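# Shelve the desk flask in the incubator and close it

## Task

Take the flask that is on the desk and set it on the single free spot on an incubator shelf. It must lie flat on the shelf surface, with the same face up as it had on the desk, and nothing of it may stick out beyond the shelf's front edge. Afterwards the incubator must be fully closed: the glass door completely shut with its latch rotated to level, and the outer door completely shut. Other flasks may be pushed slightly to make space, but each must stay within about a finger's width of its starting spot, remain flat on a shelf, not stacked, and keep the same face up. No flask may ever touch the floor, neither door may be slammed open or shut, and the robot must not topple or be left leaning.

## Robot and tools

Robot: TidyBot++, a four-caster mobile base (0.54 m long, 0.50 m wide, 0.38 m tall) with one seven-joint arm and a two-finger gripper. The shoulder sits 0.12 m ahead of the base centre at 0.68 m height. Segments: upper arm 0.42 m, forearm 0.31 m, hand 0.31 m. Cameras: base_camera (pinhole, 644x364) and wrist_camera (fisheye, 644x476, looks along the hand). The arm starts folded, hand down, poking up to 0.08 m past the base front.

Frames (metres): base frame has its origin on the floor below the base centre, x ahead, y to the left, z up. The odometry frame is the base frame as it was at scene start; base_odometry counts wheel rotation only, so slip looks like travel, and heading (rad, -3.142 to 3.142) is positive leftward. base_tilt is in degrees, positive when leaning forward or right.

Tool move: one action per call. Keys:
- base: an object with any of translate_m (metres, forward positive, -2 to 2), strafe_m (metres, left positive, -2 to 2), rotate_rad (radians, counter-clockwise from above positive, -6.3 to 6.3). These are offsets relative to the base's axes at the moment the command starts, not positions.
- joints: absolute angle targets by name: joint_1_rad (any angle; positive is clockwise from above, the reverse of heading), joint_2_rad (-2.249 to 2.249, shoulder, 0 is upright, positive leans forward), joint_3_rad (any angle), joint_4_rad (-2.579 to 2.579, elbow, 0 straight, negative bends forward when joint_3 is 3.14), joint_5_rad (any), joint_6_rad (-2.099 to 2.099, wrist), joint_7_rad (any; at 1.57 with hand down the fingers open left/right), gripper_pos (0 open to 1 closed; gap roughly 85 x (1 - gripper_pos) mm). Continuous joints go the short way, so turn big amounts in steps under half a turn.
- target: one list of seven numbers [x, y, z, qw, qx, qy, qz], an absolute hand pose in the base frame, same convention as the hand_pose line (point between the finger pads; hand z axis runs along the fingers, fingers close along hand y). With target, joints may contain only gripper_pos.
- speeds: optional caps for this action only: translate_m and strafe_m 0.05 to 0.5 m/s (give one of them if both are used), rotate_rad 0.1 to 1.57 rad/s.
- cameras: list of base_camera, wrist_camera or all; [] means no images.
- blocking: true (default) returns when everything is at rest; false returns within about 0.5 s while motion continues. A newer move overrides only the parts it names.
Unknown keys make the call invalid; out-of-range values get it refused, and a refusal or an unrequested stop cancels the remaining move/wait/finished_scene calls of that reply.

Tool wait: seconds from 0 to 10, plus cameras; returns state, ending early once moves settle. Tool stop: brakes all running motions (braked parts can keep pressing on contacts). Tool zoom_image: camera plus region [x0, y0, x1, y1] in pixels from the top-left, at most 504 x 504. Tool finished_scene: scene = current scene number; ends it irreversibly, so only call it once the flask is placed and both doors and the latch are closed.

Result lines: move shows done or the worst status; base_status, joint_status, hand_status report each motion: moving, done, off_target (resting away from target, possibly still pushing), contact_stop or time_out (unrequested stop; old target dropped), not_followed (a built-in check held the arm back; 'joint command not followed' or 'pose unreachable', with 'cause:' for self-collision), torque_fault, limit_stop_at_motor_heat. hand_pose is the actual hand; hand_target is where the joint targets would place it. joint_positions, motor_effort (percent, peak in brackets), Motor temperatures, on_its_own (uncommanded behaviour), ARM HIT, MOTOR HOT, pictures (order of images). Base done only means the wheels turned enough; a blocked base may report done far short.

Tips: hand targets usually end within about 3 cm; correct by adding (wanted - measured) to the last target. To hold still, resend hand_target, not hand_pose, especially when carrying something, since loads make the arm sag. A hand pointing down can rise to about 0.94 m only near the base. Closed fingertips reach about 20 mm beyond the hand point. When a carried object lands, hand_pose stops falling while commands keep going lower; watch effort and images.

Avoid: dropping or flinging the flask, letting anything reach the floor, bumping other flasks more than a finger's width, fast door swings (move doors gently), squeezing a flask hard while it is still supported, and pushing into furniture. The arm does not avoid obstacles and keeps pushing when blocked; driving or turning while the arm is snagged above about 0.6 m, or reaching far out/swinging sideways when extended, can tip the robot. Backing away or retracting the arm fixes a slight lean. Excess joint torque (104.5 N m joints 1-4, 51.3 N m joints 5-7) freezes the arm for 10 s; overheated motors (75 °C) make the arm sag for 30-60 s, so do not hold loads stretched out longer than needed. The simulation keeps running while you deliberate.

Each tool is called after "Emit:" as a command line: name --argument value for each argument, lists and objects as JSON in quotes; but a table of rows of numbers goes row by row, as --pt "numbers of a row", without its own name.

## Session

Emit:
move

Scene clock: 0.00 s.
Motor temperatures (°C): [31 21 23 29 35 32 39]
base_odometry: x=+0.000 y=+0.000 heading=+0.000
base_tilt: forward=+0.0 right=-0.3
base_status: not commanded
joint_positions: joint_1_rad=-0.016 joint_2_rad=-0.363 joint_3_rad=+3.131 joint_4_rad=-2.532 joint_5_rad=-0.012 joint_6_rad=-0.839 joint_7_rad=+1.534 gripper_pos=+0.000
joint_status: not commanded
motor_effort: joint_1_rad=+1 joint_2_rad=-1 joint_3_rad=+0 joint_4_rad=+15 joint_5_rad=+0 joint_6_rad=+2 joint_7_rad=+0
hand_pose: x=+0.2705 y=+0.0078 z=+0.5895 quat_wxyz=(-0.005, +0.998, -0.009, +0.067) (m; base frame)
hand_target: x=+0.2707 y=+0.0078 z=+0.5896 quat_wxyz=(-0.005, +0.998, -0.009, +0.067) (m; base frame)
hand_status: not commanded
pictures: base_camera, wrist_camera

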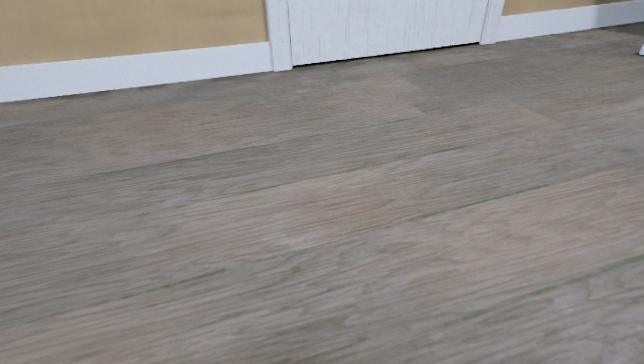

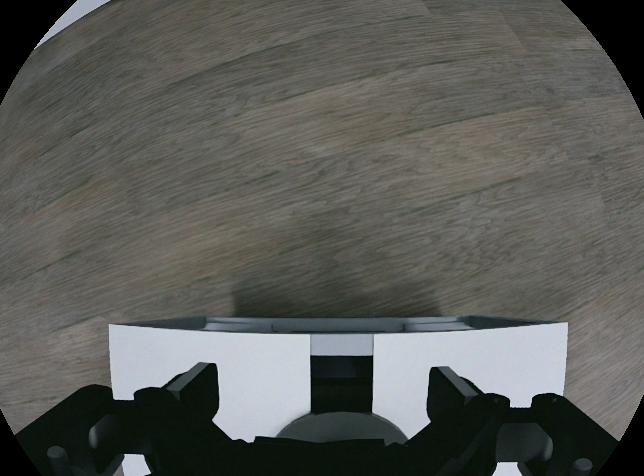

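Emit:
move --joints '{"joint_1_rad": 0.0, "joint_2_rad": -0.2, "joint_4_rad": -2.04, "joint_6_rad": 0.2}' --cameras '["wrist_camera"]'

Emit:
move --joints '{"joint_1_rad": 1.2}' --cameras '["wrist_camera"]'

Emit:
move --joints '{"joint_1_rad": -1.2}' --cameras '["wrist_camera"]'

Scene clock: 8.07 s.
Motor temperatures (°C): [31 21 23 29 35 32 39]
move: done
base_odometry: x=+0.000 y=+0.000 heading=+0.000
base_tilt: forward=+0.1 right=-0.3
base_status: not commanded
joint_positions: joint_1_rad=-0.014 joint_2_rad=-0.215 joint_3_rad=+3.131 joint_4_rad=-2.055 joint_5_rad=-0.012 joint_6_rad=+0.154 joint_7_rad=+1.534 gripper_pos=+0.000
joint_status: all done
motor_effort: joint_1_rad=-1(2) joint_2_rad=-13(14) joint_3_rad=+0(1) joint_4_rad=+22(22) joint_5_rad=+0(1) joint_6_rad=+9(9) joint_7_rad=+1(1)
hand_pose: x=+0.6413 y=+0.0145 z=+0.9731 quat_wxyz=(-0.023, +0.747, -0.009, +0.665) (m; base frame)
hand_target: x=+0.6488 y=+0.0069 z=+0.9890 quat_wxyz=(-0.019, +0.731, -0.014, +0.682) (m; base frame)
hand_status: not commanded
pictures: wrist_camera

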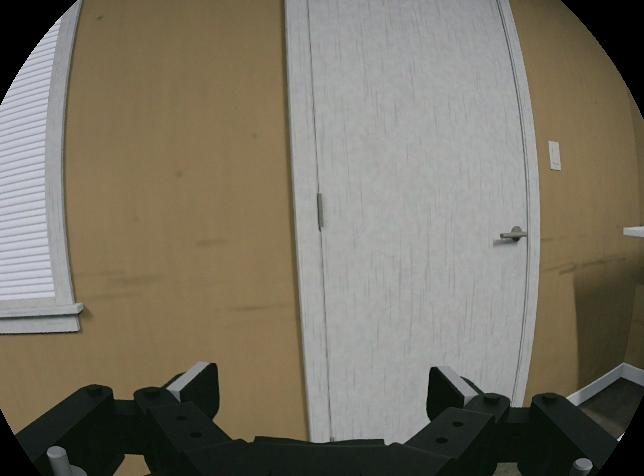

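Scene clock: 10.53 s.
Motor temperatures (°C): [31 21 23 29 35 32 39]
move: done
base_odometry: x=+0.000 y=+0.000 heading=+0.000
base_tilt: forward=+0.0 right=-0.2
base_status: not commanded
joint_positions: joint_1_rad=+1.187 joint_2_rad=-0.213 joint_3_rad=+3.131 joint_4_rad=-2.055 joint_5_rad=-0.012 joint_6_rad=+0.156 joint_7_rad=+1.534 gripper_pos=+0.000
joint_status: all done
motor_effort: joint_1_rad=+1(3) joint_2_rad=-13(14) joint_3_rad=+0(2) joint_4_rad=+22(22) joint_5_rad=+1(1) joint_6_rad=+9(9) joint_7_rad=+1(1)
hand_pose: x=+0.3211 y=-0.4826 z=+0.9728 quat_wxyz=(+0.357, +0.611, -0.429, +0.561) (m; base frame)
hand_target: x=+0.3174 y=-0.4913 z=+0.9890 quat_wxyz=(+0.370, +0.595, -0.424, +0.573) (m; base frame)
hand_status: not commanded
pictures: wrist_camera

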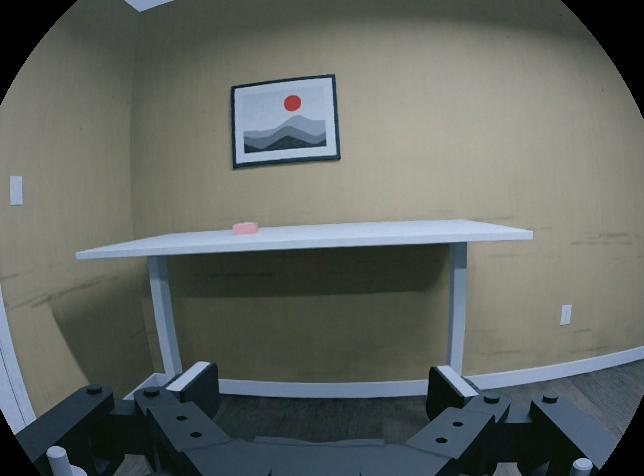

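Scene clock: 13.93 s.
Motor temperatures (°C): [31 21 23 29 35 32 39]
move: done
base_odometry: x=+0.000 y=+0.000 heading=+0.000
base_tilt: forward=+0.1 right=-0.3
base_status: not commanded
joint_positions: joint_1_rad=-1.187 joint_2_rad=-0.210 joint_3_rad=+3.131 joint_4_rad=-2.055 joint_5_rad=-0.012 joint_6_rad=+0.157 joint_7_rad=+1.534 gripper_pos=+0.000
joint_status: all done
motor_effort: joint_1_rad=+0(2) joint_2_rad=-13(15) joint_3_rad=+0(2) joint_4_rad=+21(22) joint_5_rad=+1(1) joint_6_rad=+9(9) joint_7_rad=+0(1)
hand_pose: x=+0.3085 y=+0.4883 z=+0.9719 quat_wxyz=(-0.387, +0.627, +0.406, +0.540) (m; base frame)
hand_target: x=+0.3046 y=+0.4963 z=+0.9890 quat_wxyz=(-0.400, +0.611, +0.401, +0.552) (m; base frame)
hand_status: not commanded
pictures: wrist_camera

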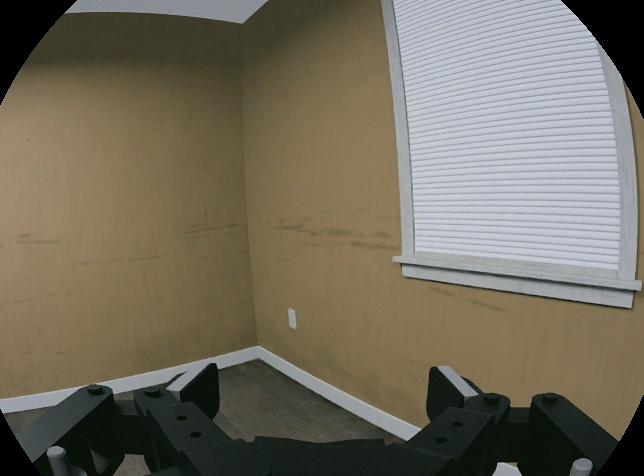

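Emit:
move --joints '{"joint_1_rad": 0.0}' --base '{"rotate_rad": 2.6}' --speeds '{"rotate_rad": 0.8}' --cameras '["wrist_camera"]'

Emit:
move --base '{"rotate_rad": 1.2}' --speeds '{"rotate_rad": 0.8}' --cameras '["wrist_camera"]'

Scene clock: 25.77 s.
Motor temperatures (°C): [31 21 23 29 35 32 39]
move: done
base_odometry: x=+0.000 y=+0.000 heading=+2.600
base_tilt: forward=+0.0 right=-0.3
base_status: done
joint_positions: joint_1_rad=-0.010 joint_2_rad=-0.210 joint_3_rad=+3.131 joint_4_rad=-2.055 joint_5_rad=-0.012 joint_6_rad=+0.158 joint_7_rad=+1.534 gripper_pos=+0.000
joint_status: all done
motor_effort: joint_1_rad=+0(3) joint_2_rad=-13(14) joint_3_rad=+0(2) joint_4_rad=+21(22) joint_5_rad=+0(1) joint_6_rad=+9(9) joint_7_rad=+0(1)
hand_pose: x=+0.6428 y=+0.0124 z=+0.9720 quat_wxyz=(-0.022, +0.747, -0.010, +0.664) (m; base frame)
hand_target: x=+0.6488 y=+0.0069 z=+0.9890 quat_wxyz=(-0.019, +0.731, -0.014, +0.682) (m; base frame)
hand_status: not commanded
pictures: wrist_camera

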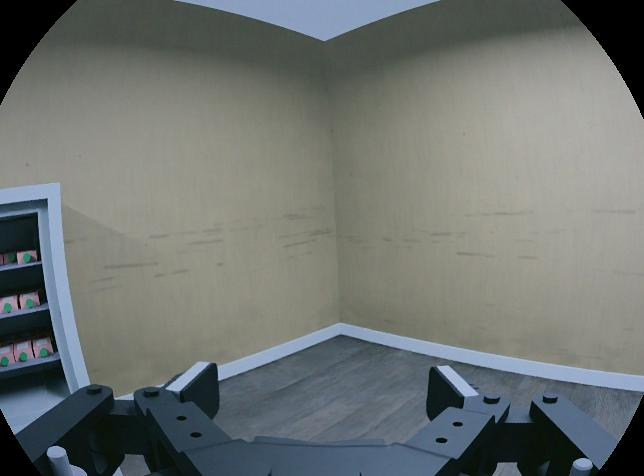

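Scene clock: 28.07 s.
Motor temperatures (°C): [31 21 23 29 35 32 39]
move: done
base_odometry: x=+0.000 y=+0.000 heading=-2.484
base_tilt: forward=+0.0 right=-0.4
base_status: done
joint_positions: joint_1_rad=-0.004 joint_2_rad=-0.210 joint_3_rad=+3.131 joint_4_rad=-2.055 joint_5_rad=-0.012 joint_6_rad=+0.158 joint_7_rad=+1.534 gripper_pos=+0.000
joint_status: not commanded
motor_effort: joint_1_rad=-1(2) joint_2_rad=-14(14) joint_3_rad=+0(3) joint_4_rad=+22(22) joint_5_rad=+0(1) joint_6_rad=+9(9) joint_7_rad=+0(1)
hand_pose: x=+0.6428 y=+0.0092 z=+0.9720 quat_wxyz=(-0.020, +0.747, -0.013, +0.664) (m; base frame)
hand_target: x=+0.6488 y=+0.0069 z=+0.9890 quat_wxyz=(-0.019, +0.731, -0.014, +0.682) (m; base frame)
hand_status: not commanded
pictures: wrist_camera

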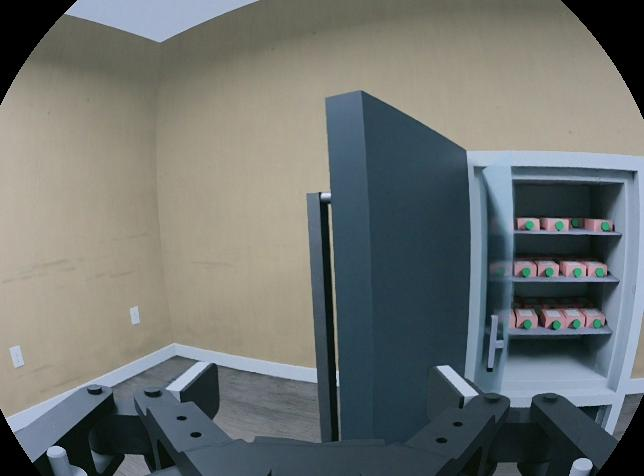

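Emit:
move --base '{"rotate_rad": -0.6}' --cameras '["wrist_camera"]'

Emit:
zoom_image --camera "wrist_camera" --region '[160, 100, 420, 400]'

Scene clock: 35.13 s.
Motor temperatures (°C): [31 21 23 30 35 32 39]
move: done
base_odometry: x=+0.000 y=+0.000 heading=-3.083
base_tilt: forward=+0.0 right=-0.3
base_status: done
joint_positions: joint_1_rad=+0.000 joint_2_rad=-0.210 joint_3_rad=+3.131 joint_4_rad=-2.055 joint_5_rad=-0.012 joint_6_rad=+0.158 joint_7_rad=+1.534 gripper_pos=+0.000
joint_status: not commanded
motor_effort: joint_1_rad=+0(2) joint_2_rad=-13(14) joint_3_rad=-1(3) joint_4_rad=+21(22) joint_5_rad=+0(1) joint_6_rad=+9(9) joint_7_rad=+1(1)
hand_pose: x=+0.6430 y=+0.0064 z=+0.9719 quat_wxyz=(-0.018, +0.747, -0.015, +0.664) (m; base frame)
hand_target: x=+0.6488 y=+0.0069 z=+0.9890 quat_wxyz=(-0.019, +0.731, -0.014, +0.682) (m; base frame)
hand_status: not commanded
pictures: wrist_camera

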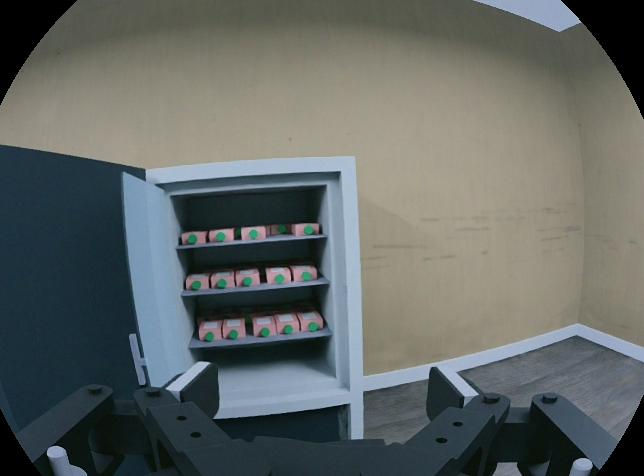

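Scaled by 1.680.

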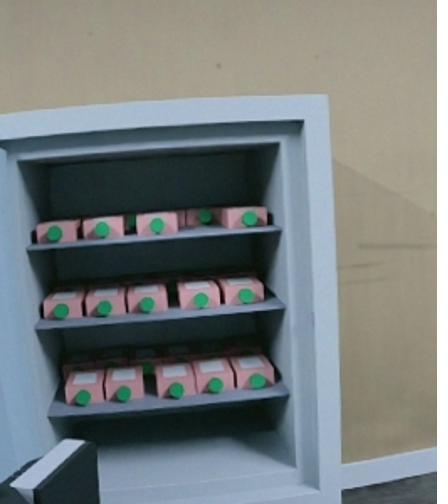

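Emit:
move --base '{"rotate_rad": 1.386}' --cameras '["wrist_camera"]'

Scene clock: 67.27 s.
Motor temperatures (°C): [31 21 23 30 34 32 39]
move: done
base_odometry: x=+0.000 y=+0.000 heading=-1.697
base_tilt: forward=+0.1 right=-0.3
base_status: done
joint_positions: joint_1_rad=-0.002 joint_2_rad=-0.206 joint_3_rad=+3.130 joint_4_rad=-2.055 joint_5_rad=-0.012 joint_6_rad=+0.158 joint_7_rad=+1.534 gripper_pos=+0.000
joint_status: not commanded
motor_effort: joint_1_rad=+1(3) joint_2_rad=-13(15) joint_3_rad=+0(3) joint_4_rad=+21(22) joint_5_rad=+0(1) joint_6_rad=+9(9) joint_7_rad=+1(1)
hand_pose: x=+0.6441 y=+0.0086 z=+0.9697 quat_wxyz=(-0.019, +0.748, -0.013, +0.663) (m; base frame)
hand_target: x=+0.6488 y=+0.0069 z=+0.9890 quat_wxyz=(-0.019, +0.731, -0.014, +0.682) (m; base frame)
hand_status: not commanded
pictures: wrist_camera

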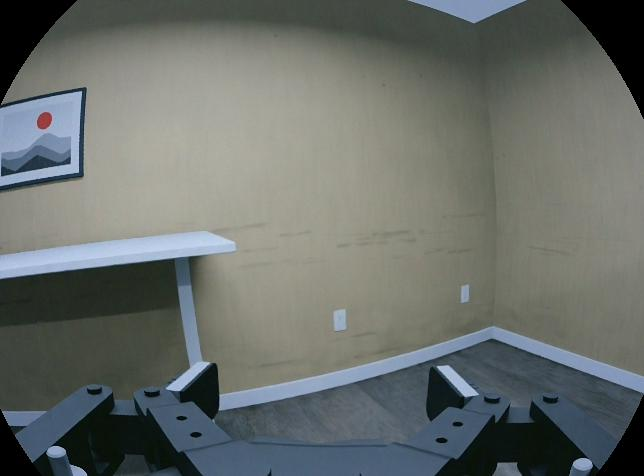

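Emit:
move --base '{"rotate_rad": 0.417}' --joints '{"joint_7_rad": 1.62}' --cameras '["wrist_camera"]'

Scene clock: 95.87 s.
Motor temperatures (°C): [31 21 23 30 34 32 39]
move: done
base_odometry: x=+0.000 y=+0.000 heading=-1.280
base_tilt: forward=+0.1 right=-0.3
base_status: done
joint_positions: joint_1_rad=-0.004 joint_2_rad=-0.206 joint_3_rad=+3.129 joint_4_rad=-2.055 joint_5_rad=-0.012 joint_6_rad=+0.158 joint_7_rad=+1.595 gripper_pos=+0.000
joint_status: all done
motor_effort: joint_1_rad=+0(3) joint_2_rad=-14(14) joint_3_rad=-1(4) joint_4_rad=+21(22) joint_5_rad=+1(1) joint_6_rad=+9(9) joint_7_rad=+1(1)
hand_pose: x=+0.6441 y=+0.0100 z=+0.9697 quat_wxyz=(+0.000, +0.748, +0.011, +0.663) (m; base frame)
hand_target: x=+0.6488 y=+0.0069 z=+0.9890 quat_wxyz=(+0.011, +0.731, +0.017, +0.682) (m; base frame)
hand_status: not commanded
pictures: wrist_camera

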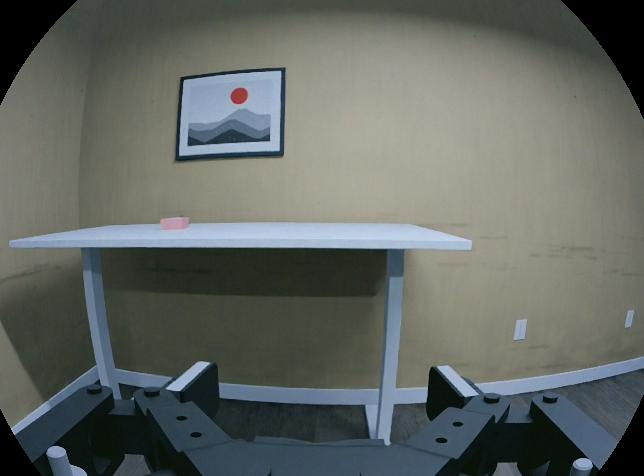

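Emit:
move --base '{"strafe_m": 0.6}' --cameras '["wrist_camera"]'

Emit:
zoom_image --camera "wrist_camera" --region '[200, 180, 440, 280]'

Scene clock: 113.83 s.
Motor temperatures (°C): [31 21 23 30 34 32 39]
move: done
base_odometry: x=+0.575 y=+0.172 heading=-1.279
base_tilt: forward=+0.0 right=-0.3
base_status: done
joint_positions: joint_1_rad=-0.004 joint_2_rad=-0.206 joint_3_rad=+3.129 joint_4_rad=-2.055 joint_5_rad=-0.012 joint_6_rad=+0.158 joint_7_rad=+1.595 gripper_pos=+0.000
joint_status: not commanded
motor_effort: joint_1_rad=+0(2) joint_2_rad=-14(14) joint_3_rad=-1(3) joint_4_rad=+22(22) joint_5_rad=+0(1) joint_6_rad=+9(9) joint_7_rad=+0(1)
hand_pose: x=+0.6441 y=+0.0098 z=+0.9697 quat_wxyz=(+0.000, +0.748, +0.011, +0.663) (m; base frame)
hand_target: x=+0.6488 y=+0.0069 z=+0.9890 quat_wxyz=(+0.011, +0.731, +0.017, +0.682) (m; base frame)
hand_status: not commanded
pictures: wrist_camera

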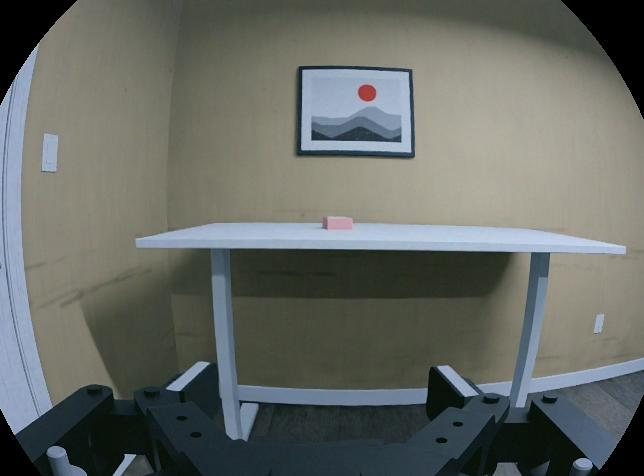

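Scaled by 2.100.

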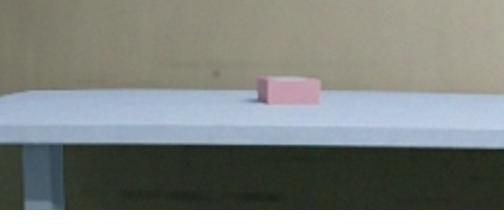

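Emit:
move --base '{"translate_m": 0.5}' --joints '{"joint_2_rad": -0.2, "joint_4_rad": -1.57, "joint_6_rad": -0.55}' --speeds '{"translate_m": 0.3}'

Emit:
zoom_image --camera "wrist_camera" --region '[220, 180, 440, 340]'

Scene clock: 136.20 s.
Motor temperatures (°C): [31 21 23 30 34 32 39]
move: done
base_odometry: x=+0.719 y=-0.307 heading=-1.279
base_tilt: forward=+0.0 right=-0.3
base_status: done
joint_positions: joint_1_rad=-0.004 joint_2_rad=-0.197 joint_3_rad=+3.129 joint_4_rad=-1.589 joint_5_rad=-0.012 joint_6_rad=-0.495 joint_7_rad=+1.595 gripper_pos=+0.000
joint_status: all done
motor_effort: joint_1_rad=-1(1) joint_2_rad=-14(17) joint_3_rad=-1(1) joint_4_rad=+22(23) joint_5_rad=+0(1) joint_6_rad=+9(11) joint_7_rad=+0(1)
hand_pose: x=+0.6416 y=+0.0124 z=+1.0536 quat_wxyz=(-0.002, +0.809, +0.014, +0.587) (m; base frame)
hand_target: x=+0.6358 y=+0.0097 z=+1.0504 quat_wxyz=(+0.006, +0.819, +0.023, +0.573) (m; base frame)
hand_status: not commanded
pictures: base_camera, wrist_camera

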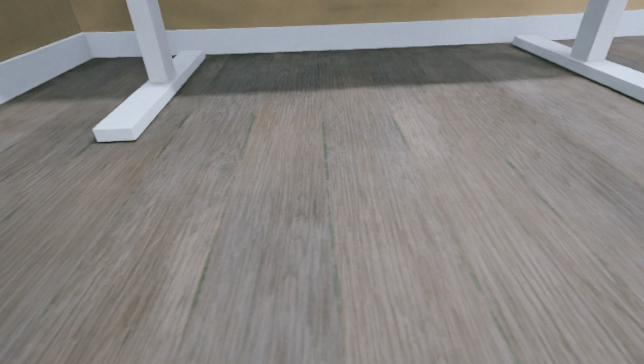

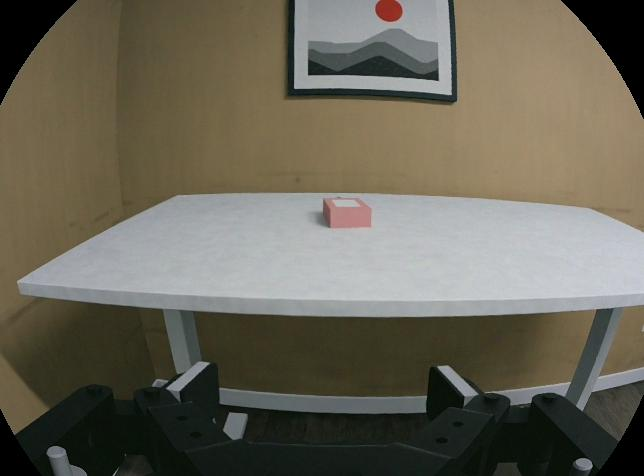

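Scaled by 2.291.

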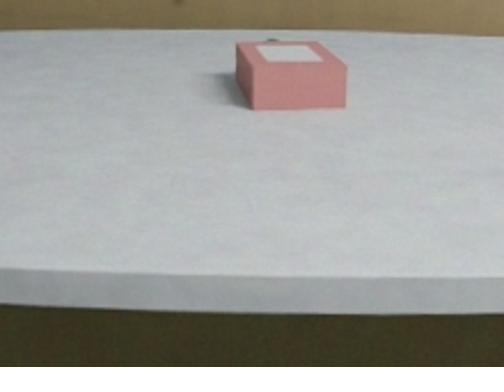

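Emit:
move --joints '{"joint_2_rad": 0.157, "joint_4_rad": -0.56, "joint_6_rad": -1.66}' --cameras '["wrist_camera"]'

Emit:
move --base '{"translate_m": 0.3}' --speeds '{"translate_m": 0.2}' --cameras '["wrist_camera"]'

Emit:
zoom_image --camera "wrist_camera" --region '[240, 80, 460, 240]'

Scene clock: 190.63 s.
Motor temperatures (°C): [31 21 23 30 34 32 39]
move: done
base_odometry: x=+0.719 y=-0.307 heading=-1.279
base_tilt: forward=+0.1 right=-0.4
base_status: not commanded
joint_positions: joint_1_rad=-0.004 joint_2_rad=+0.143 joint_3_rad=+3.129 joint_4_rad=-0.579 joint_5_rad=-0.012 joint_6_rad=-1.605 joint_7_rad=+1.595 gripper_pos=+0.000
joint_status: all done
motor_effort: joint_1_rad=-1(1) joint_2_rad=-20(21) joint_3_rad=-1(2) joint_4_rad=+15(22) joint_5_rad=+0(1) joint_6_rad=+7(10) joint_7_rad=+1(1)
hand_pose: x=+0.6130 y=+0.0124 z=+1.1206 quat_wxyz=(-0.005, +0.918, +0.021, +0.396) (m; base frame)
hand_target: x=+0.6066 y=+0.0097 z=+1.1097 quat_wxyz=(+0.001, +0.927, +0.030, +0.373) (m; base frame)
hand_status: not commanded
pictures: wrist_camera

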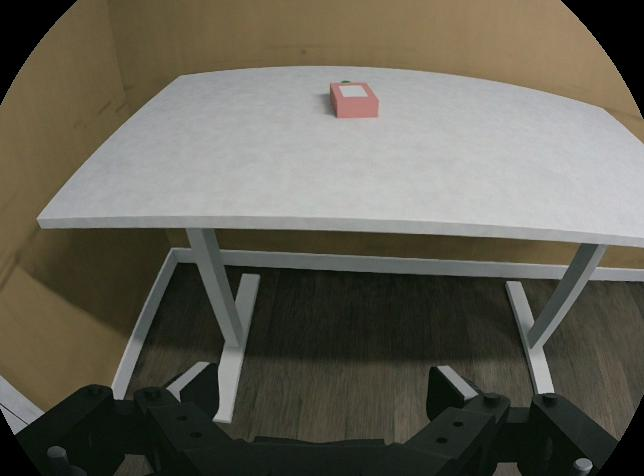

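Scene clock: 192.90 s.
Motor temperatures (°C): [31 21 23 30 34 32 39]
move: done
base_odometry: x=+0.805 y=-0.594 heading=-1.279
base_tilt: forward=+0.1 right=-0.4
base_status: done
joint_positions: joint_1_rad=-0.004 joint_2_rad=+0.163 joint_3_rad=+3.129 joint_4_rad=-0.576 joint_5_rad=-0.012 joint_6_rad=-1.609 joint_7_rad=+1.595 gripper_pos=+0.000
joint_status: not commanded
motor_effort: joint_1_rad=+0(2) joint_2_rad=-22(25) joint_3_rad=-1(2) joint_4_rad=+15(16) joint_5_rad=+0(1) joint_6_rad=+6(7) joint_7_rad=+0(1)
hand_pose: x=+0.6204 y=+0.0124 z=+1.1114 quat_wxyz=(-0.005, +0.922, +0.021, +0.387) (m; base frame)
hand_target: x=+0.6066 y=+0.0097 z=+1.1097 quat_wxyz=(+0.001, +0.927, +0.030, +0.373) (m; base frame)
hand_status: not commanded
pictures: wrist_camera

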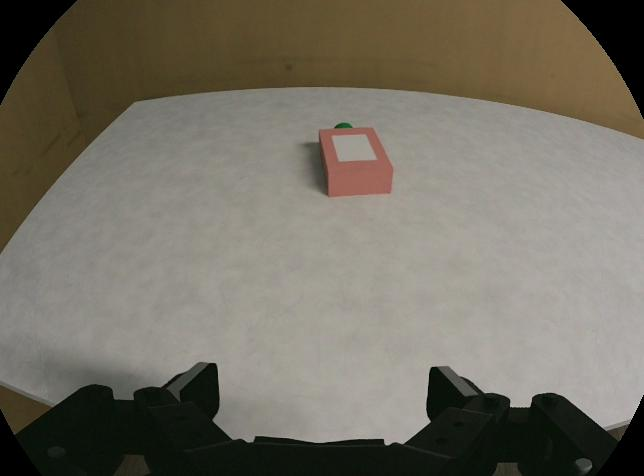

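Scaled by 2.291.

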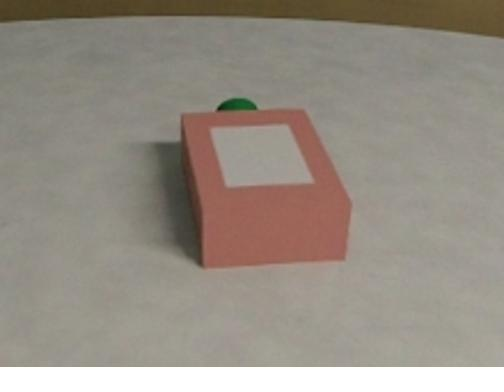

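Emit:
move --base '{"translate_m": 0.15}' --speeds '{"translate_m": 0.2}' --cameras '["wrist_camera"]'

Emit:
zoom_image --camera "wrist_camera" --region '[240, 130, 480, 310]'

Scene clock: 235.30 s.
Motor temperatures (°C): [31 21 23 30 34 32 39]
move: done
base_odometry: x=+0.849 y=-0.738 heading=-1.279
base_tilt: forward=+0.1 right=-0.4
base_status: done
joint_positions: joint_1_rad=-0.004 joint_2_rad=+0.165 joint_3_rad=+3.129 joint_4_rad=-0.574 joint_5_rad=-0.012 joint_6_rad=-1.611 joint_7_rad=+1.595 gripper_pos=+0.000
joint_status: not commanded
motor_effort: joint_1_rad=+0(2) joint_2_rad=-22(24) joint_3_rad=-1(2) joint_4_rad=+15(17) joint_5_rad=+0(1) joint_6_rad=+6(7) joint_7_rad=+0(1)
hand_pose: x=+0.6209 y=+0.0124 z=+1.1106 quat_wxyz=(-0.005, +0.922, +0.021, +0.386) (m; base frame)
hand_target: x=+0.6066 y=+0.0097 z=+1.1097 quat_wxyz=(+0.001, +0.927, +0.030, +0.373) (m; base frame)
hand_status: not commanded
pictures: wrist_camera

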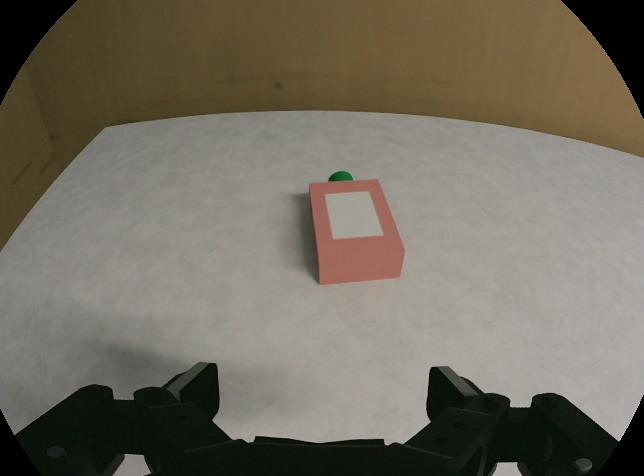

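Scaled by 2.100.

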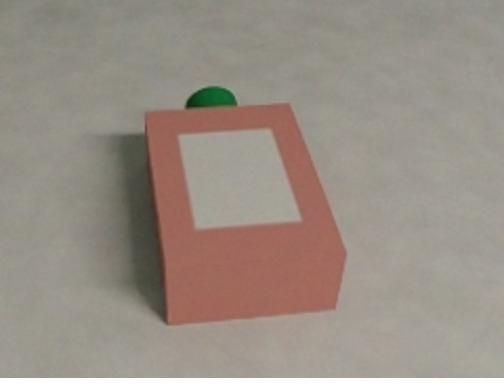

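Emit:
move --base '{"strafe_m": -0.14}' --joints '{"gripper_pos": 1}' --speeds '{"strafe_m": 0.1}' --cameras '[]'

Emit:
move --joints '{"joint_2_rad": 0.29, "joint_4_rad": -1.01, "joint_6_rad": -0.72}' --cameras '["wrist_camera"]'

Scene clock: 359.50 s.
Motor temperatures (°C): [31 21 23 30 34 32 39]
move: done
base_odometry: x=+0.715 y=-0.778 heading=-1.278
base_tilt: forward=+0.1 right=-0.3
base_status: done
joint_positions: joint_1_rad=-0.002 joint_2_rad=+0.165 joint_3_rad=+3.129 joint_4_rad=-0.574 joint_5_rad=-0.012 joint_6_rad=-1.611 joint_7_rad=+1.595 gripper_pos=+0.999
joint_status: all done
motor_effort: joint_1_rad=-1(3) joint_2_rad=-21(22) joint_3_rad=-1(2) joint_4_rad=+16(16) joint_5_rad=+0(1) joint_6_rad=+7(7) joint_7_rad=+0(1)
hand_pose: x=+0.6209 y=+0.0114 z=+1.1106 quat_wxyz=(-0.005, +0.922, +0.020, +0.386) (m; base frame)
hand_target: x=+0.6066 y=+0.0097 z=+1.1097 quat_wxyz=(+0.001, +0.927, +0.030, +0.373) (m; base frame)
hand_status: not commanded
pictures: none
No camera images: "cameras" was empty.

Scene clock: 361.53 s.
Motor temperatures (°C): [31 21 23 30 34 32 39]
move: done
base_odometry: x=+0.715 y=-0.778 heading=-1.278
base_tilt: forward=+0.1 right=-0.3
base_status: not commanded
joint_positions: joint_1_rad=-0.002 joint_2_rad=+0.299 joint_3_rad=+3.129 joint_4_rad=-1.005 joint_5_rad=-0.012 joint_6_rad=-0.767 joint_7_rad=+1.595 gripper_pos=+0.999
joint_status: all done
motor_effort: joint_1_rad=-1(1) joint_2_rad=-32(36) joint_3_rad=-1(2) joint_4_rad=+21(22) joint_5_rad=+0(1) joint_6_rad=+8(8) joint_7_rad=+1(1)
hand_pose: x=+0.8191 y=+0.0124 z=+1.0178 quat_wxyz=(-0.005, +0.860, +0.014, +0.510) (m; base frame)
hand_target: x=+0.8224 y=+0.0101 z=+1.0340 quat_wxyz=(+0.003, +0.847, +0.023, +0.532) (m; base frame)
hand_status: not commanded
pictures: wrist_camera

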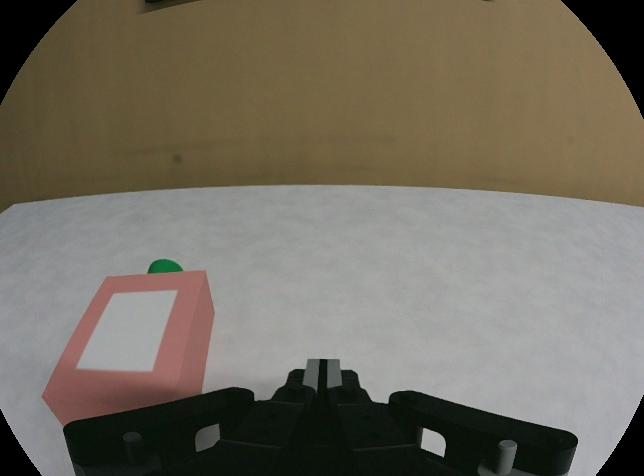

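Emit:
move --base '{"translate_m": 0.025}' --speeds '{"translate_m": 0.1}' --cameras '[]'

Emit:
move --joints '{"joint_2_rad": 0.288, "joint_4_rad": -1.09, "joint_6_rad": -0.64}' --cameras '["wrist_camera"]'

Emit:
zoom_image --camera "wrist_camera" --region '[150, 300, 450, 470]'

Scene clock: 384.00 s.
Motor temperatures (°C): [31 22 23 30 34 32 39]
move: done
base_odometry: x=+0.722 y=-0.802 heading=-1.279
base_tilt: forward=+0.0 right=-0.2
base_status: done
joint_positions: joint_1_rad=-0.002 joint_2_rad=+0.302 joint_3_rad=+3.129 joint_4_rad=-1.005 joint_5_rad=-0.012 joint_6_rad=-0.761 joint_7_rad=+1.595 gripper_pos=+0.999
joint_status: not commanded
motor_effort: joint_1_rad=+0(2) joint_2_rad=-32(35) joint_3_rad=-2(2) joint_4_rad=+21(22) joint_5_rad=+0(1) joint_6_rad=+8(9) joint_7_rad=+0(1)
hand_pose: x=+0.8210 y=+0.0124 z=+1.0170 quat_wxyz=(-0.005, +0.859, +0.014, +0.511) (m; base frame)
hand_target: x=+0.8224 y=+0.0101 z=+1.0340 quat_wxyz=(+0.003, +0.847, +0.023, +0.532) (m; base frame)
hand_status: not commanded
pictures: none
No camera images: "cameras" was empty.

Scene clock: 385.10 s.
Motor temperatures (°C): [31 22 23 30 34 32 39]
move: done
base_odometry: x=+0.722 y=-0.802 heading=-1.279
base_tilt: forward=+0.1 right=-0.3
base_status: not commanded
joint_positions: joint_1_rad=-0.002 joint_2_rad=+0.301 joint_3_rad=+3.129 joint_4_rad=-1.083 joint_5_rad=-0.012 joint_6_rad=-0.684 joint_7_rad=+1.595 gripper_pos=+0.999
joint_status: all done
motor_effort: joint_1_rad=-1(1) joint_2_rad=-32(34) joint_3_rad=-1(2) joint_4_rad=+21(23) joint_5_rad=+0(0) joint_6_rad=+8(9) joint_7_rad=+0(1)
hand_pose: x=+0.8261 y=+0.0123 z=+0.9933 quat_wxyz=(-0.005, +0.859, +0.013, +0.511) (m; base frame)
hand_target: x=+0.8275 y=+0.0100 z=+1.0109 quat_wxyz=(+0.003, +0.846, +0.022, +0.533) (m; base frame)
hand_status: not commanded
pictures: wrist_camera

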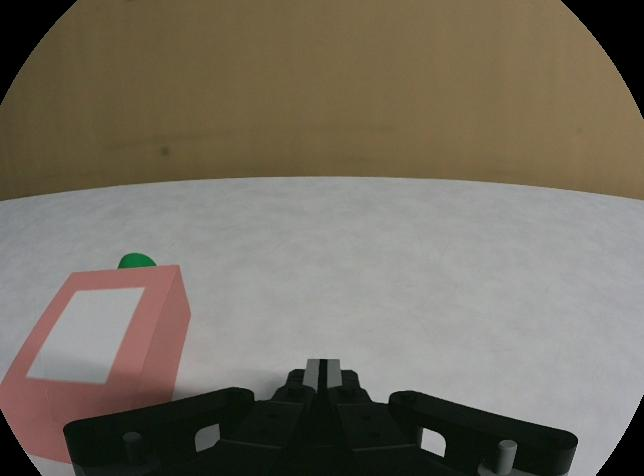

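Scaled by 1.680.

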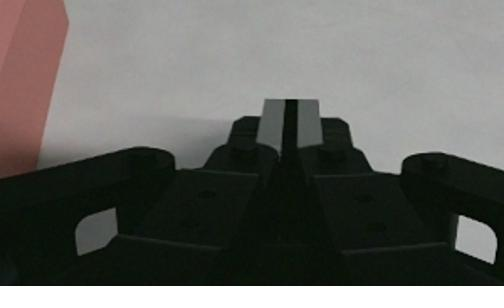

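Emit:
move --joints '{"joint_2_rad": 0.288, "joint_4_rad": -1.135, "joint_6_rad": -0.595}' --cameras '["wrist_camera"]'

Emit:
zoom_image --camera "wrist_camera" --region '[150, 300, 450, 470]'

Scene clock: 391.13 s.
Motor temperatures (°C): [31 22 23 30 34 32 39]
move: done
base_odometry: x=+0.722 y=-0.802 heading=-1.279
base_tilt: forward=+0.0 right=-0.3
base_status: not commanded
joint_positions: joint_1_rad=-0.002 joint_2_rad=+0.301 joint_3_rad=+3.129 joint_4_rad=-1.128 joint_5_rad=-0.012 joint_6_rad=-0.636 joint_7_rad=+1.595 gripper_pos=+0.999
joint_status: all done
motor_effort: joint_1_rad=+1(1) joint_2_rad=-32(34) joint_3_rad=-1(2) joint_4_rad=+21(23) joint_5_rad=+0(0) joint_6_rad=+8(9) joint_7_rad=+0(1)
hand_pose: x=+0.8287 y=+0.0123 z=+0.9804 quat_wxyz=(-0.005, +0.859, +0.013, +0.513) (m; base frame)
hand_target: x=+0.8299 y=+0.0100 z=+0.9970 quat_wxyz=(+0.003, +0.846, +0.022, +0.533) (m; base frame)
hand_status: not commanded
pictures: wrist_camera

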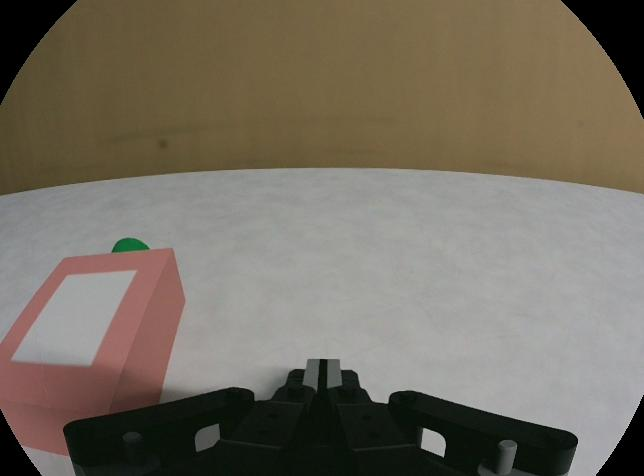

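Scaled by 1.680.

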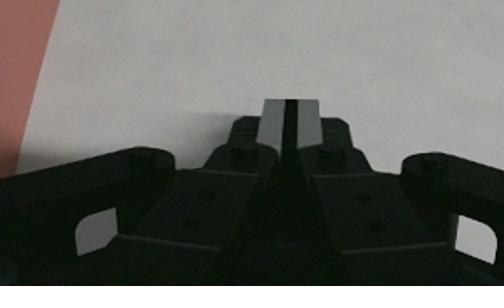

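Emit:
move --base '{"strafe_m": 0.05}' --speeds '{"strafe_m": 0.05}' --cameras '["wrist_camera"]'

Emit:
move --base '{"strafe_m": 0.03}' --speeds '{"strafe_m": 0.05}' --cameras '["wrist_camera"]'

Scene clock: 398.53 s.
Motor temperatures (°C): [31 22 23 30 34 32 39]
move: done
base_odometry: x=+0.770 y=-0.788 heading=-1.279
base_tilt: forward=+0.1 right=-0.4
base_status: done
joint_positions: joint_1_rad=-0.001 joint_2_rad=+0.301 joint_3_rad=+3.129 joint_4_rad=-1.128 joint_5_rad=-0.012 joint_6_rad=-0.636 joint_7_rad=+1.595 gripper_pos=+0.999
joint_status: not commanded
motor_effort: joint_1_rad=+0(3) joint_2_rad=-32(33) joint_3_rad=-1(3) joint_4_rad=+22(22) joint_5_rad=+0(1) joint_6_rad=+8(8) joint_7_rad=+0(1)
hand_pose: x=+0.8287 y=+0.0121 z=+0.9804 quat_wxyz=(-0.005, +0.859, +0.013, +0.513) (m; base frame)
hand_target: x=+0.8299 y=+0.0100 z=+0.9970 quat_wxyz=(+0.003, +0.846, +0.022, +0.533) (m; base frame)
hand_status: not commanded
pictures: wrist_camera

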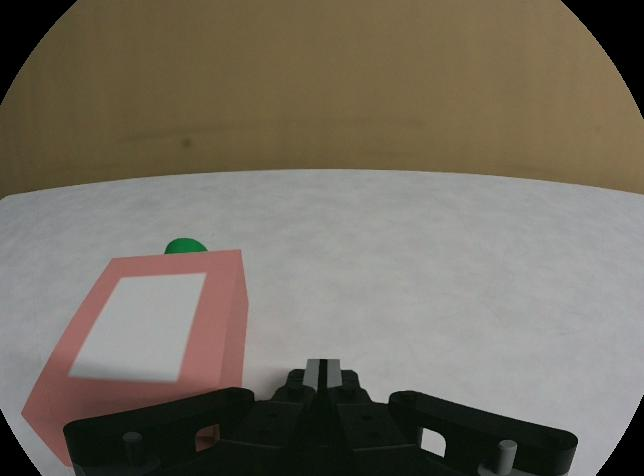

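Scene clock: 399.60 s.
Motor temperatures (°C): [31 22 23 30 34 32 39]
move: done
base_odometry: x=+0.799 y=-0.780 heading=-1.279
base_tilt: forward=+0.1 right=-0.3
base_status: done
joint_positions: joint_1_rad=-0.001 joint_2_rad=+0.301 joint_3_rad=+3.129 joint_4_rad=-1.128 joint_5_rad=-0.012 joint_6_rad=-0.636 joint_7_rad=+1.595 gripper_pos=+0.999
joint_status: not commanded
motor_effort: joint_1_rad=+0(4) joint_2_rad=-32(33) joint_3_rad=-1(3) joint_4_rad=+21(22) joint_5_rad=+0(1) joint_6_rad=+8(8) joint_7_rad=+0(1)
hand_pose: x=+0.8287 y=+0.0118 z=+0.9804 quat_wxyz=(-0.005, +0.859, +0.013, +0.513) (m; base frame)
hand_target: x=+0.8299 y=+0.0100 z=+0.9970 quat_wxyz=(+0.003, +0.846, +0.022, +0.533) (m; base frame)
hand_status: not commanded
pictures: wrist_camera

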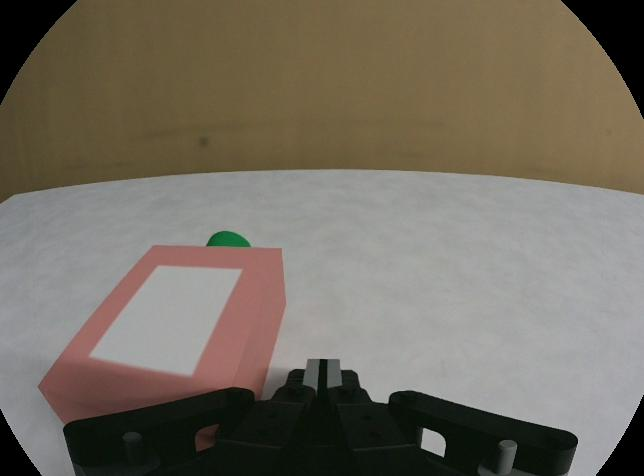

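Emit:
move --base '{"strafe_m": 0.03}' --speeds '{"strafe_m": 0.05}' --cameras '["wrist_camera"]'

Emit:
move --base '{"strafe_m": 0.03}' --speeds '{"strafe_m": 0.05}' --cameras '["wrist_camera"]'

Scene clock: 407.20 s.
Motor temperatures (°C): [31 22 23 30 34 32 39]
move: done
base_odometry: x=+0.828 y=-0.771 heading=-1.279
base_tilt: forward=+0.0 right=-0.4
base_status: done
joint_positions: joint_1_rad=-0.001 joint_2_rad=+0.301 joint_3_rad=+3.129 joint_4_rad=-1.128 joint_5_rad=-0.012 joint_6_rad=-0.636 joint_7_rad=+1.595 gripper_pos=+0.999
joint_status: not commanded
motor_effort: joint_1_rad=+0(3) joint_2_rad=-32(33) joint_3_rad=-1(3) joint_4_rad=+21(22) joint_5_rad=+0(1) joint_6_rad=+8(8) joint_7_rad=+1(1)
hand_pose: x=+0.8287 y=+0.0117 z=+0.9804 quat_wxyz=(-0.004, +0.859, +0.012, +0.513) (m; base frame)
hand_target: x=+0.8299 y=+0.0100 z=+0.9970 quat_wxyz=(+0.003, +0.846, +0.022, +0.533) (m; base frame)
hand_status: not commanded
pictures: wrist_camera

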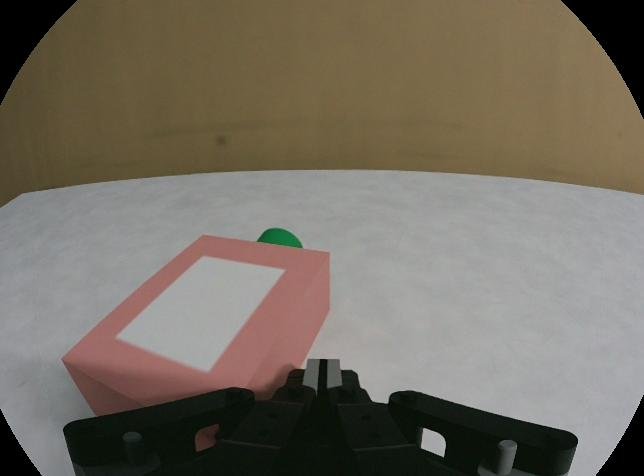

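Scene clock: 408.27 s.
Motor temperatures (°C): [31 22 23 30 34 32 39]
move: done
base_odometry: x=+0.856 y=-0.763 heading=-1.279
base_tilt: forward=+0.0 right=-0.3
base_status: done
joint_positions: joint_1_rad=-0.001 joint_2_rad=+0.301 joint_3_rad=+3.129 joint_4_rad=-1.128 joint_5_rad=-0.012 joint_6_rad=-0.636 joint_7_rad=+1.595 gripper_pos=+0.999
joint_status: not commanded
motor_effort: joint_1_rad=-1(4) joint_2_rad=-33(33) joint_3_rad=-1(3) joint_4_rad=+21(22) joint_5_rad=+0(1) joint_6_rad=+8(8) joint_7_rad=+0(1)
hand_pose: x=+0.8287 y=+0.0115 z=+0.9804 quat_wxyz=(-0.004, +0.859, +0.012, +0.513) (m; base frame)
hand_target: x=+0.8299 y=+0.0100 z=+0.9970 quat_wxyz=(+0.003, +0.846, +0.022, +0.533) (m; base frame)
hand_status: not commanded
pictures: wrist_camera

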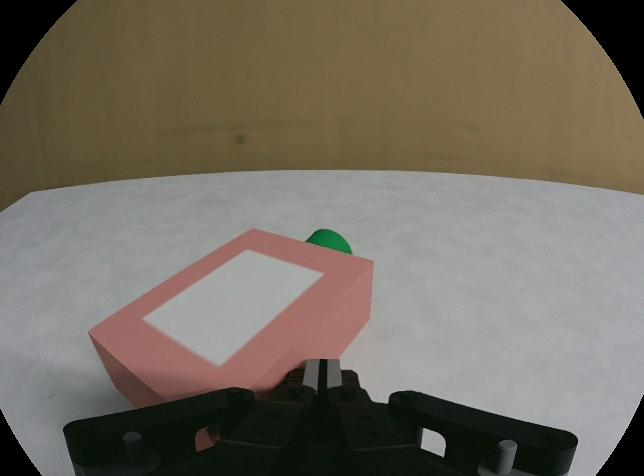

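Emit:
move --base '{"strafe_m":0.03}' --speeds '{"strafe_m":0.05}' --cameras '["wrist_camera"]'

Scene clock: 461.40 s.
Motor temperatures (°C): [31 22 23 30 34 32 39]
move: done
base_odometry: x=+0.885 y=-0.754 heading=-1.279
base_tilt: forward=+0.0 right=-0.3
base_status: done
joint_positions: joint_1_rad=-0.001 joint_2_rad=+0.301 joint_3_rad=+3.129 joint_4_rad=-1.128 joint_5_rad=-0.012 joint_6_rad=-0.636 joint_7_rad=+1.595 gripper_pos=+0.999
joint_status: not commanded
motor_effort: joint_1_rad=+0(3) joint_2_rad=-32(33) joint_3_rad=-1(3) joint_4_rad=+21(22) joint_5_rad=+0(1) joint_6_rad=+8(8) joint_7_rad=+0(1)
hand_pose: x=+0.8287 y=+0.0114 z=+0.9804 quat_wxyz=(-0.004, +0.859, +0.012, +0.513) (m; base frame)
hand_target: x=+0.8299 y=+0.0100 z=+0.9970 quat_wxyz=(+0.003, +0.846, +0.022, +0.533) (m; base frame)
hand_status: not commanded
pictures: wrist_camera

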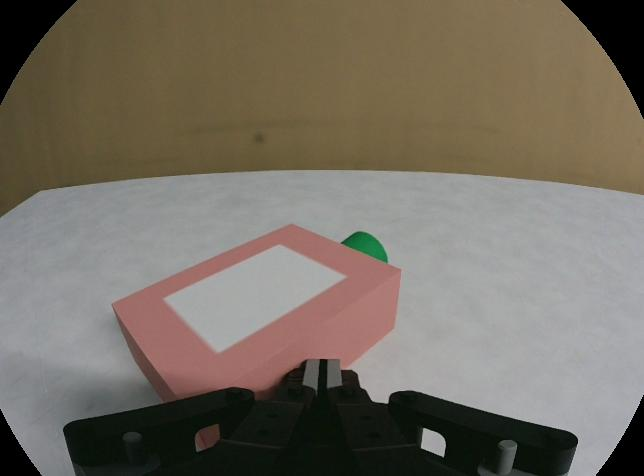

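Emit:
move --base '{"translate_m":-0.025}' --speeds '{"translate_m":0.05}' --cameras '[]'

Emit:
move --base '{"strafe_m":0.05}' --speeds '{"strafe_m":0.05}' --cameras '["wrist_camera"]'

Scene clock: 488.23 s.
Motor temperatures (°C): [31 22 23 30 34 32 39]
move: done
base_odometry: x=+0.878 y=-0.730 heading=-1.279
base_tilt: forward=+0.1 right=-0.3
base_status: done
joint_positions: joint_1_rad=-0.001 joint_2_rad=+0.300 joint_3_rad=+3.129 joint_4_rad=-1.128 joint_5_rad=-0.012 joint_6_rad=-0.636 joint_7_rad=+1.595 gripper_pos=+0.999
joint_status: not commanded
motor_effort: joint_1_rad=-1(1) joint_2_rad=-32(36) joint_3_rad=-1(2) joint_4_rad=+21(22) joint_5_rad=+0(1) joint_6_rad=+8(8) joint_7_rad=+0(1)
hand_pose: x=+0.8284 y=+0.0114 z=+0.9815 quat_wxyz=(-0.004, +0.858, +0.012, +0.513) (m; base frame)
hand_target: x=+0.8299 y=+0.0100 z=+0.9970 quat_wxyz=(+0.003, +0.846, +0.022, +0.533) (m; base frame)
hand_status: not commanded
pictures: none
No camera images: "cameras" was empty.

Scene clock: 489.70 s.
Motor temperatures (°C): [31 22 23 30 34 32 39]
move: done
base_odometry: x=+0.926 y=-0.715 heading=-1.279
base_tilt: forward=+0.1 right=-0.3
base_status: done
joint_positions: joint_1_rad=-0.001 joint_2_rad=+0.300 joint_3_rad=+3.129 joint_4_rad=-1.128 joint_5_rad=-0.012 joint_6_rad=-0.636 joint_7_rad=+1.595 gripper_pos=+0.999
joint_status: not commanded
motor_effort: joint_1_rad=+0(4) joint_2_rad=-33(33) joint_3_rad=-2(3) joint_4_rad=+21(22) joint_5_rad=+0(1) joint_6_rad=+8(8) joint_7_rad=+1(1)
hand_pose: x=+0.8284 y=+0.0113 z=+0.9815 quat_wxyz=(-0.004, +0.858, +0.012, +0.513) (m; base frame)
hand_target: x=+0.8299 y=+0.0100 z=+0.9970 quat_wxyz=(+0.003, +0.846, +0.022, +0.533) (m; base frame)
hand_status: not commanded
pictures: wrist_camera

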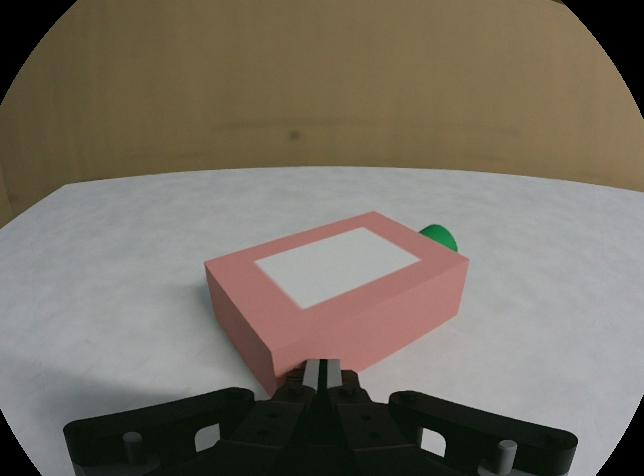

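Emit:
move --base '{"strafe_m":0.04}' --speeds '{"strafe_m":0.05}' --cameras '["wrist_camera"]'

Scene clock: 494.47 s.
Motor temperatures (°C): [31 22 23 30 34 32 39]
move: done
base_odometry: x=+0.964 y=-0.704 heading=-1.279
base_tilt: forward=+0.1 right=-0.3
base_status: done
joint_positions: joint_1_rad=-0.001 joint_2_rad=+0.300 joint_3_rad=+3.129 joint_4_rad=-1.128 joint_5_rad=-0.012 joint_6_rad=-0.636 joint_7_rad=+1.595 gripper_pos=+0.999
joint_status: not commanded
motor_effort: joint_1_rad=+0(3) joint_2_rad=-32(33) joint_3_rad=-2(3) joint_4_rad=+21(22) joint_5_rad=+0(1) joint_6_rad=+8(8) joint_7_rad=+0(1)
hand_pose: x=+0.8284 y=+0.0113 z=+0.9815 quat_wxyz=(-0.004, +0.858, +0.012, +0.513) (m; base frame)
hand_target: x=+0.8299 y=+0.0100 z=+0.9970 quat_wxyz=(+0.003, +0.846, +0.022, +0.533) (m; base frame)
hand_status: not commanded
pictures: wrist_camera

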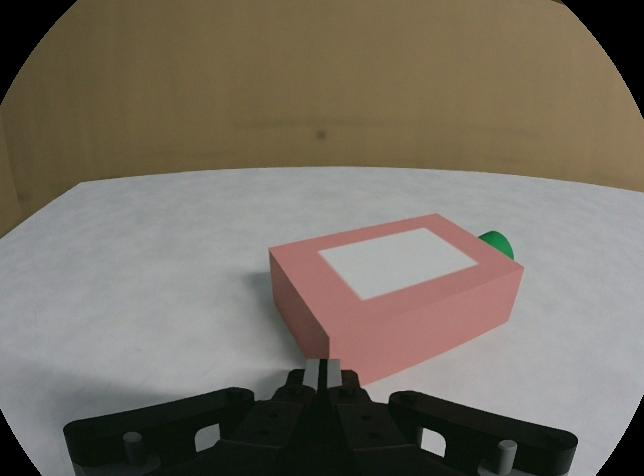

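Emit:
move --base '{"translate_m":-0.015}' --speeds '{"translate_m":0.05}' --cameras '[]'

Emit:
move --base '{"strafe_m":-0.025}' --speeds '{"strafe_m":0.05}' --cameras '[]'

Emit:
move --base '{"translate_m":0.06}' --speeds '{"translate_m":0.05}' --cameras '["wrist_camera"]'

Scene clock: 508.77 s.
Motor temperatures (°C): [31 22 23 30 34 32 39]
move: done
base_odometry: x=+0.960 y=-0.689 heading=-1.279
base_tilt: forward=+0.1 right=-0.3
base_status: done
joint_positions: joint_1_rad=-0.001 joint_2_rad=+0.298 joint_3_rad=+3.129 joint_4_rad=-1.129 joint_5_rad=-0.012 joint_6_rad=-0.635 joint_7_rad=+1.595 gripper_pos=+0.999
joint_status: not commanded
motor_effort: joint_1_rad=+0(2) joint_2_rad=-32(37) joint_3_rad=-1(2) joint_4_rad=+21(23) joint_5_rad=+0(0) joint_6_rad=+8(9) joint_7_rad=+0(1)
hand_pose: x=+0.8280 y=+0.0113 z=+0.9824 quat_wxyz=(-0.004, +0.858, +0.012, +0.514) (m; base frame)
hand_target: x=+0.8299 y=+0.0100 z=+0.9970 quat_wxyz=(+0.003, +0.846, +0.022, +0.533) (m; base frame)
hand_status: not commanded
pictures: none
No camera images: "cameras" was empty.

Scene clock: 509.73 s.
Motor temperatures (°C): [31 22 23 30 34 32 39]
move: done
base_odometry: x=+0.936 y=-0.696 heading=-1.279
base_tilt: forward=+0.1 right=-0.3
base_status: done
joint_positions: joint_1_rad=+0.000 joint_2_rad=+0.298 joint_3_rad=+3.129 joint_4_rad=-1.129 joint_5_rad=-0.012 joint_6_rad=-0.635 joint_7_rad=+1.595 gripper_pos=+0.999
joint_status: not commanded
motor_effort: joint_1_rad=+0(3) joint_2_rad=-32(34) joint_3_rad=-2(4) joint_4_rad=+21(22) joint_5_rad=+0(1) joint_6_rad=+8(8) joint_7_rad=+1(1)
hand_pose: x=+0.8280 y=+0.0107 z=+0.9824 quat_wxyz=(-0.004, +0.858, +0.012, +0.514) (m; base frame)
hand_target: x=+0.8299 y=+0.0100 z=+0.9970 quat_wxyz=(+0.003, +0.846, +0.022, +0.533) (m; base frame)
hand_status: not commanded
pictures: none
No camera images: "cameras" was empty.

Scene clock: 511.40 s.
Motor temperatures (°C): [31 22 23 30 34 32 39]
move: done
base_odometry: x=+0.953 y=-0.754 heading=-1.280
base_tilt: forward=+0.1 right=-0.3
base_status: done
joint_positions: joint_1_rad=+0.000 joint_2_rad=+0.298 joint_3_rad=+3.129 joint_4_rad=-1.129 joint_5_rad=-0.012 joint_6_rad=-0.635 joint_7_rad=+1.595 gripper_pos=+0.999
joint_status: not commanded
motor_effort: joint_1_rad=+0(2) joint_2_rad=-32(36) joint_3_rad=-2(2) joint_4_rad=+21(22) joint_5_rad=+0(1) joint_6_rad=+8(8) joint_7_rad=+0(1)
hand_pose: x=+0.8279 y=+0.0107 z=+0.9828 quat_wxyz=(-0.004, +0.857, +0.012, +0.514) (m; base frame)
hand_target: x=+0.8299 y=+0.0100 z=+0.9970 quat_wxyz=(+0.003, +0.846, +0.022, +0.533) (m; base frame)
hand_status: not commanded
pictures: wrist_camera

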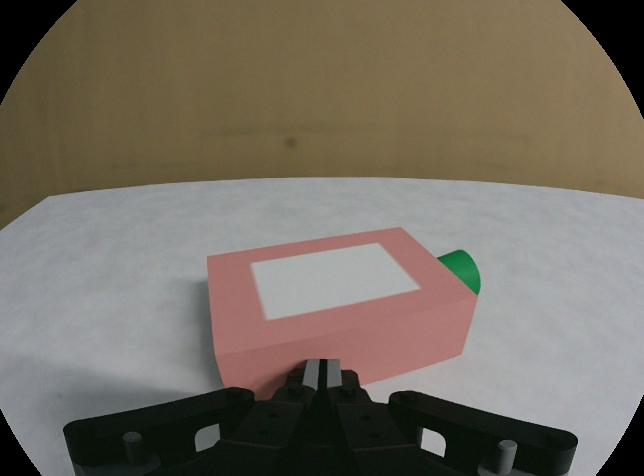

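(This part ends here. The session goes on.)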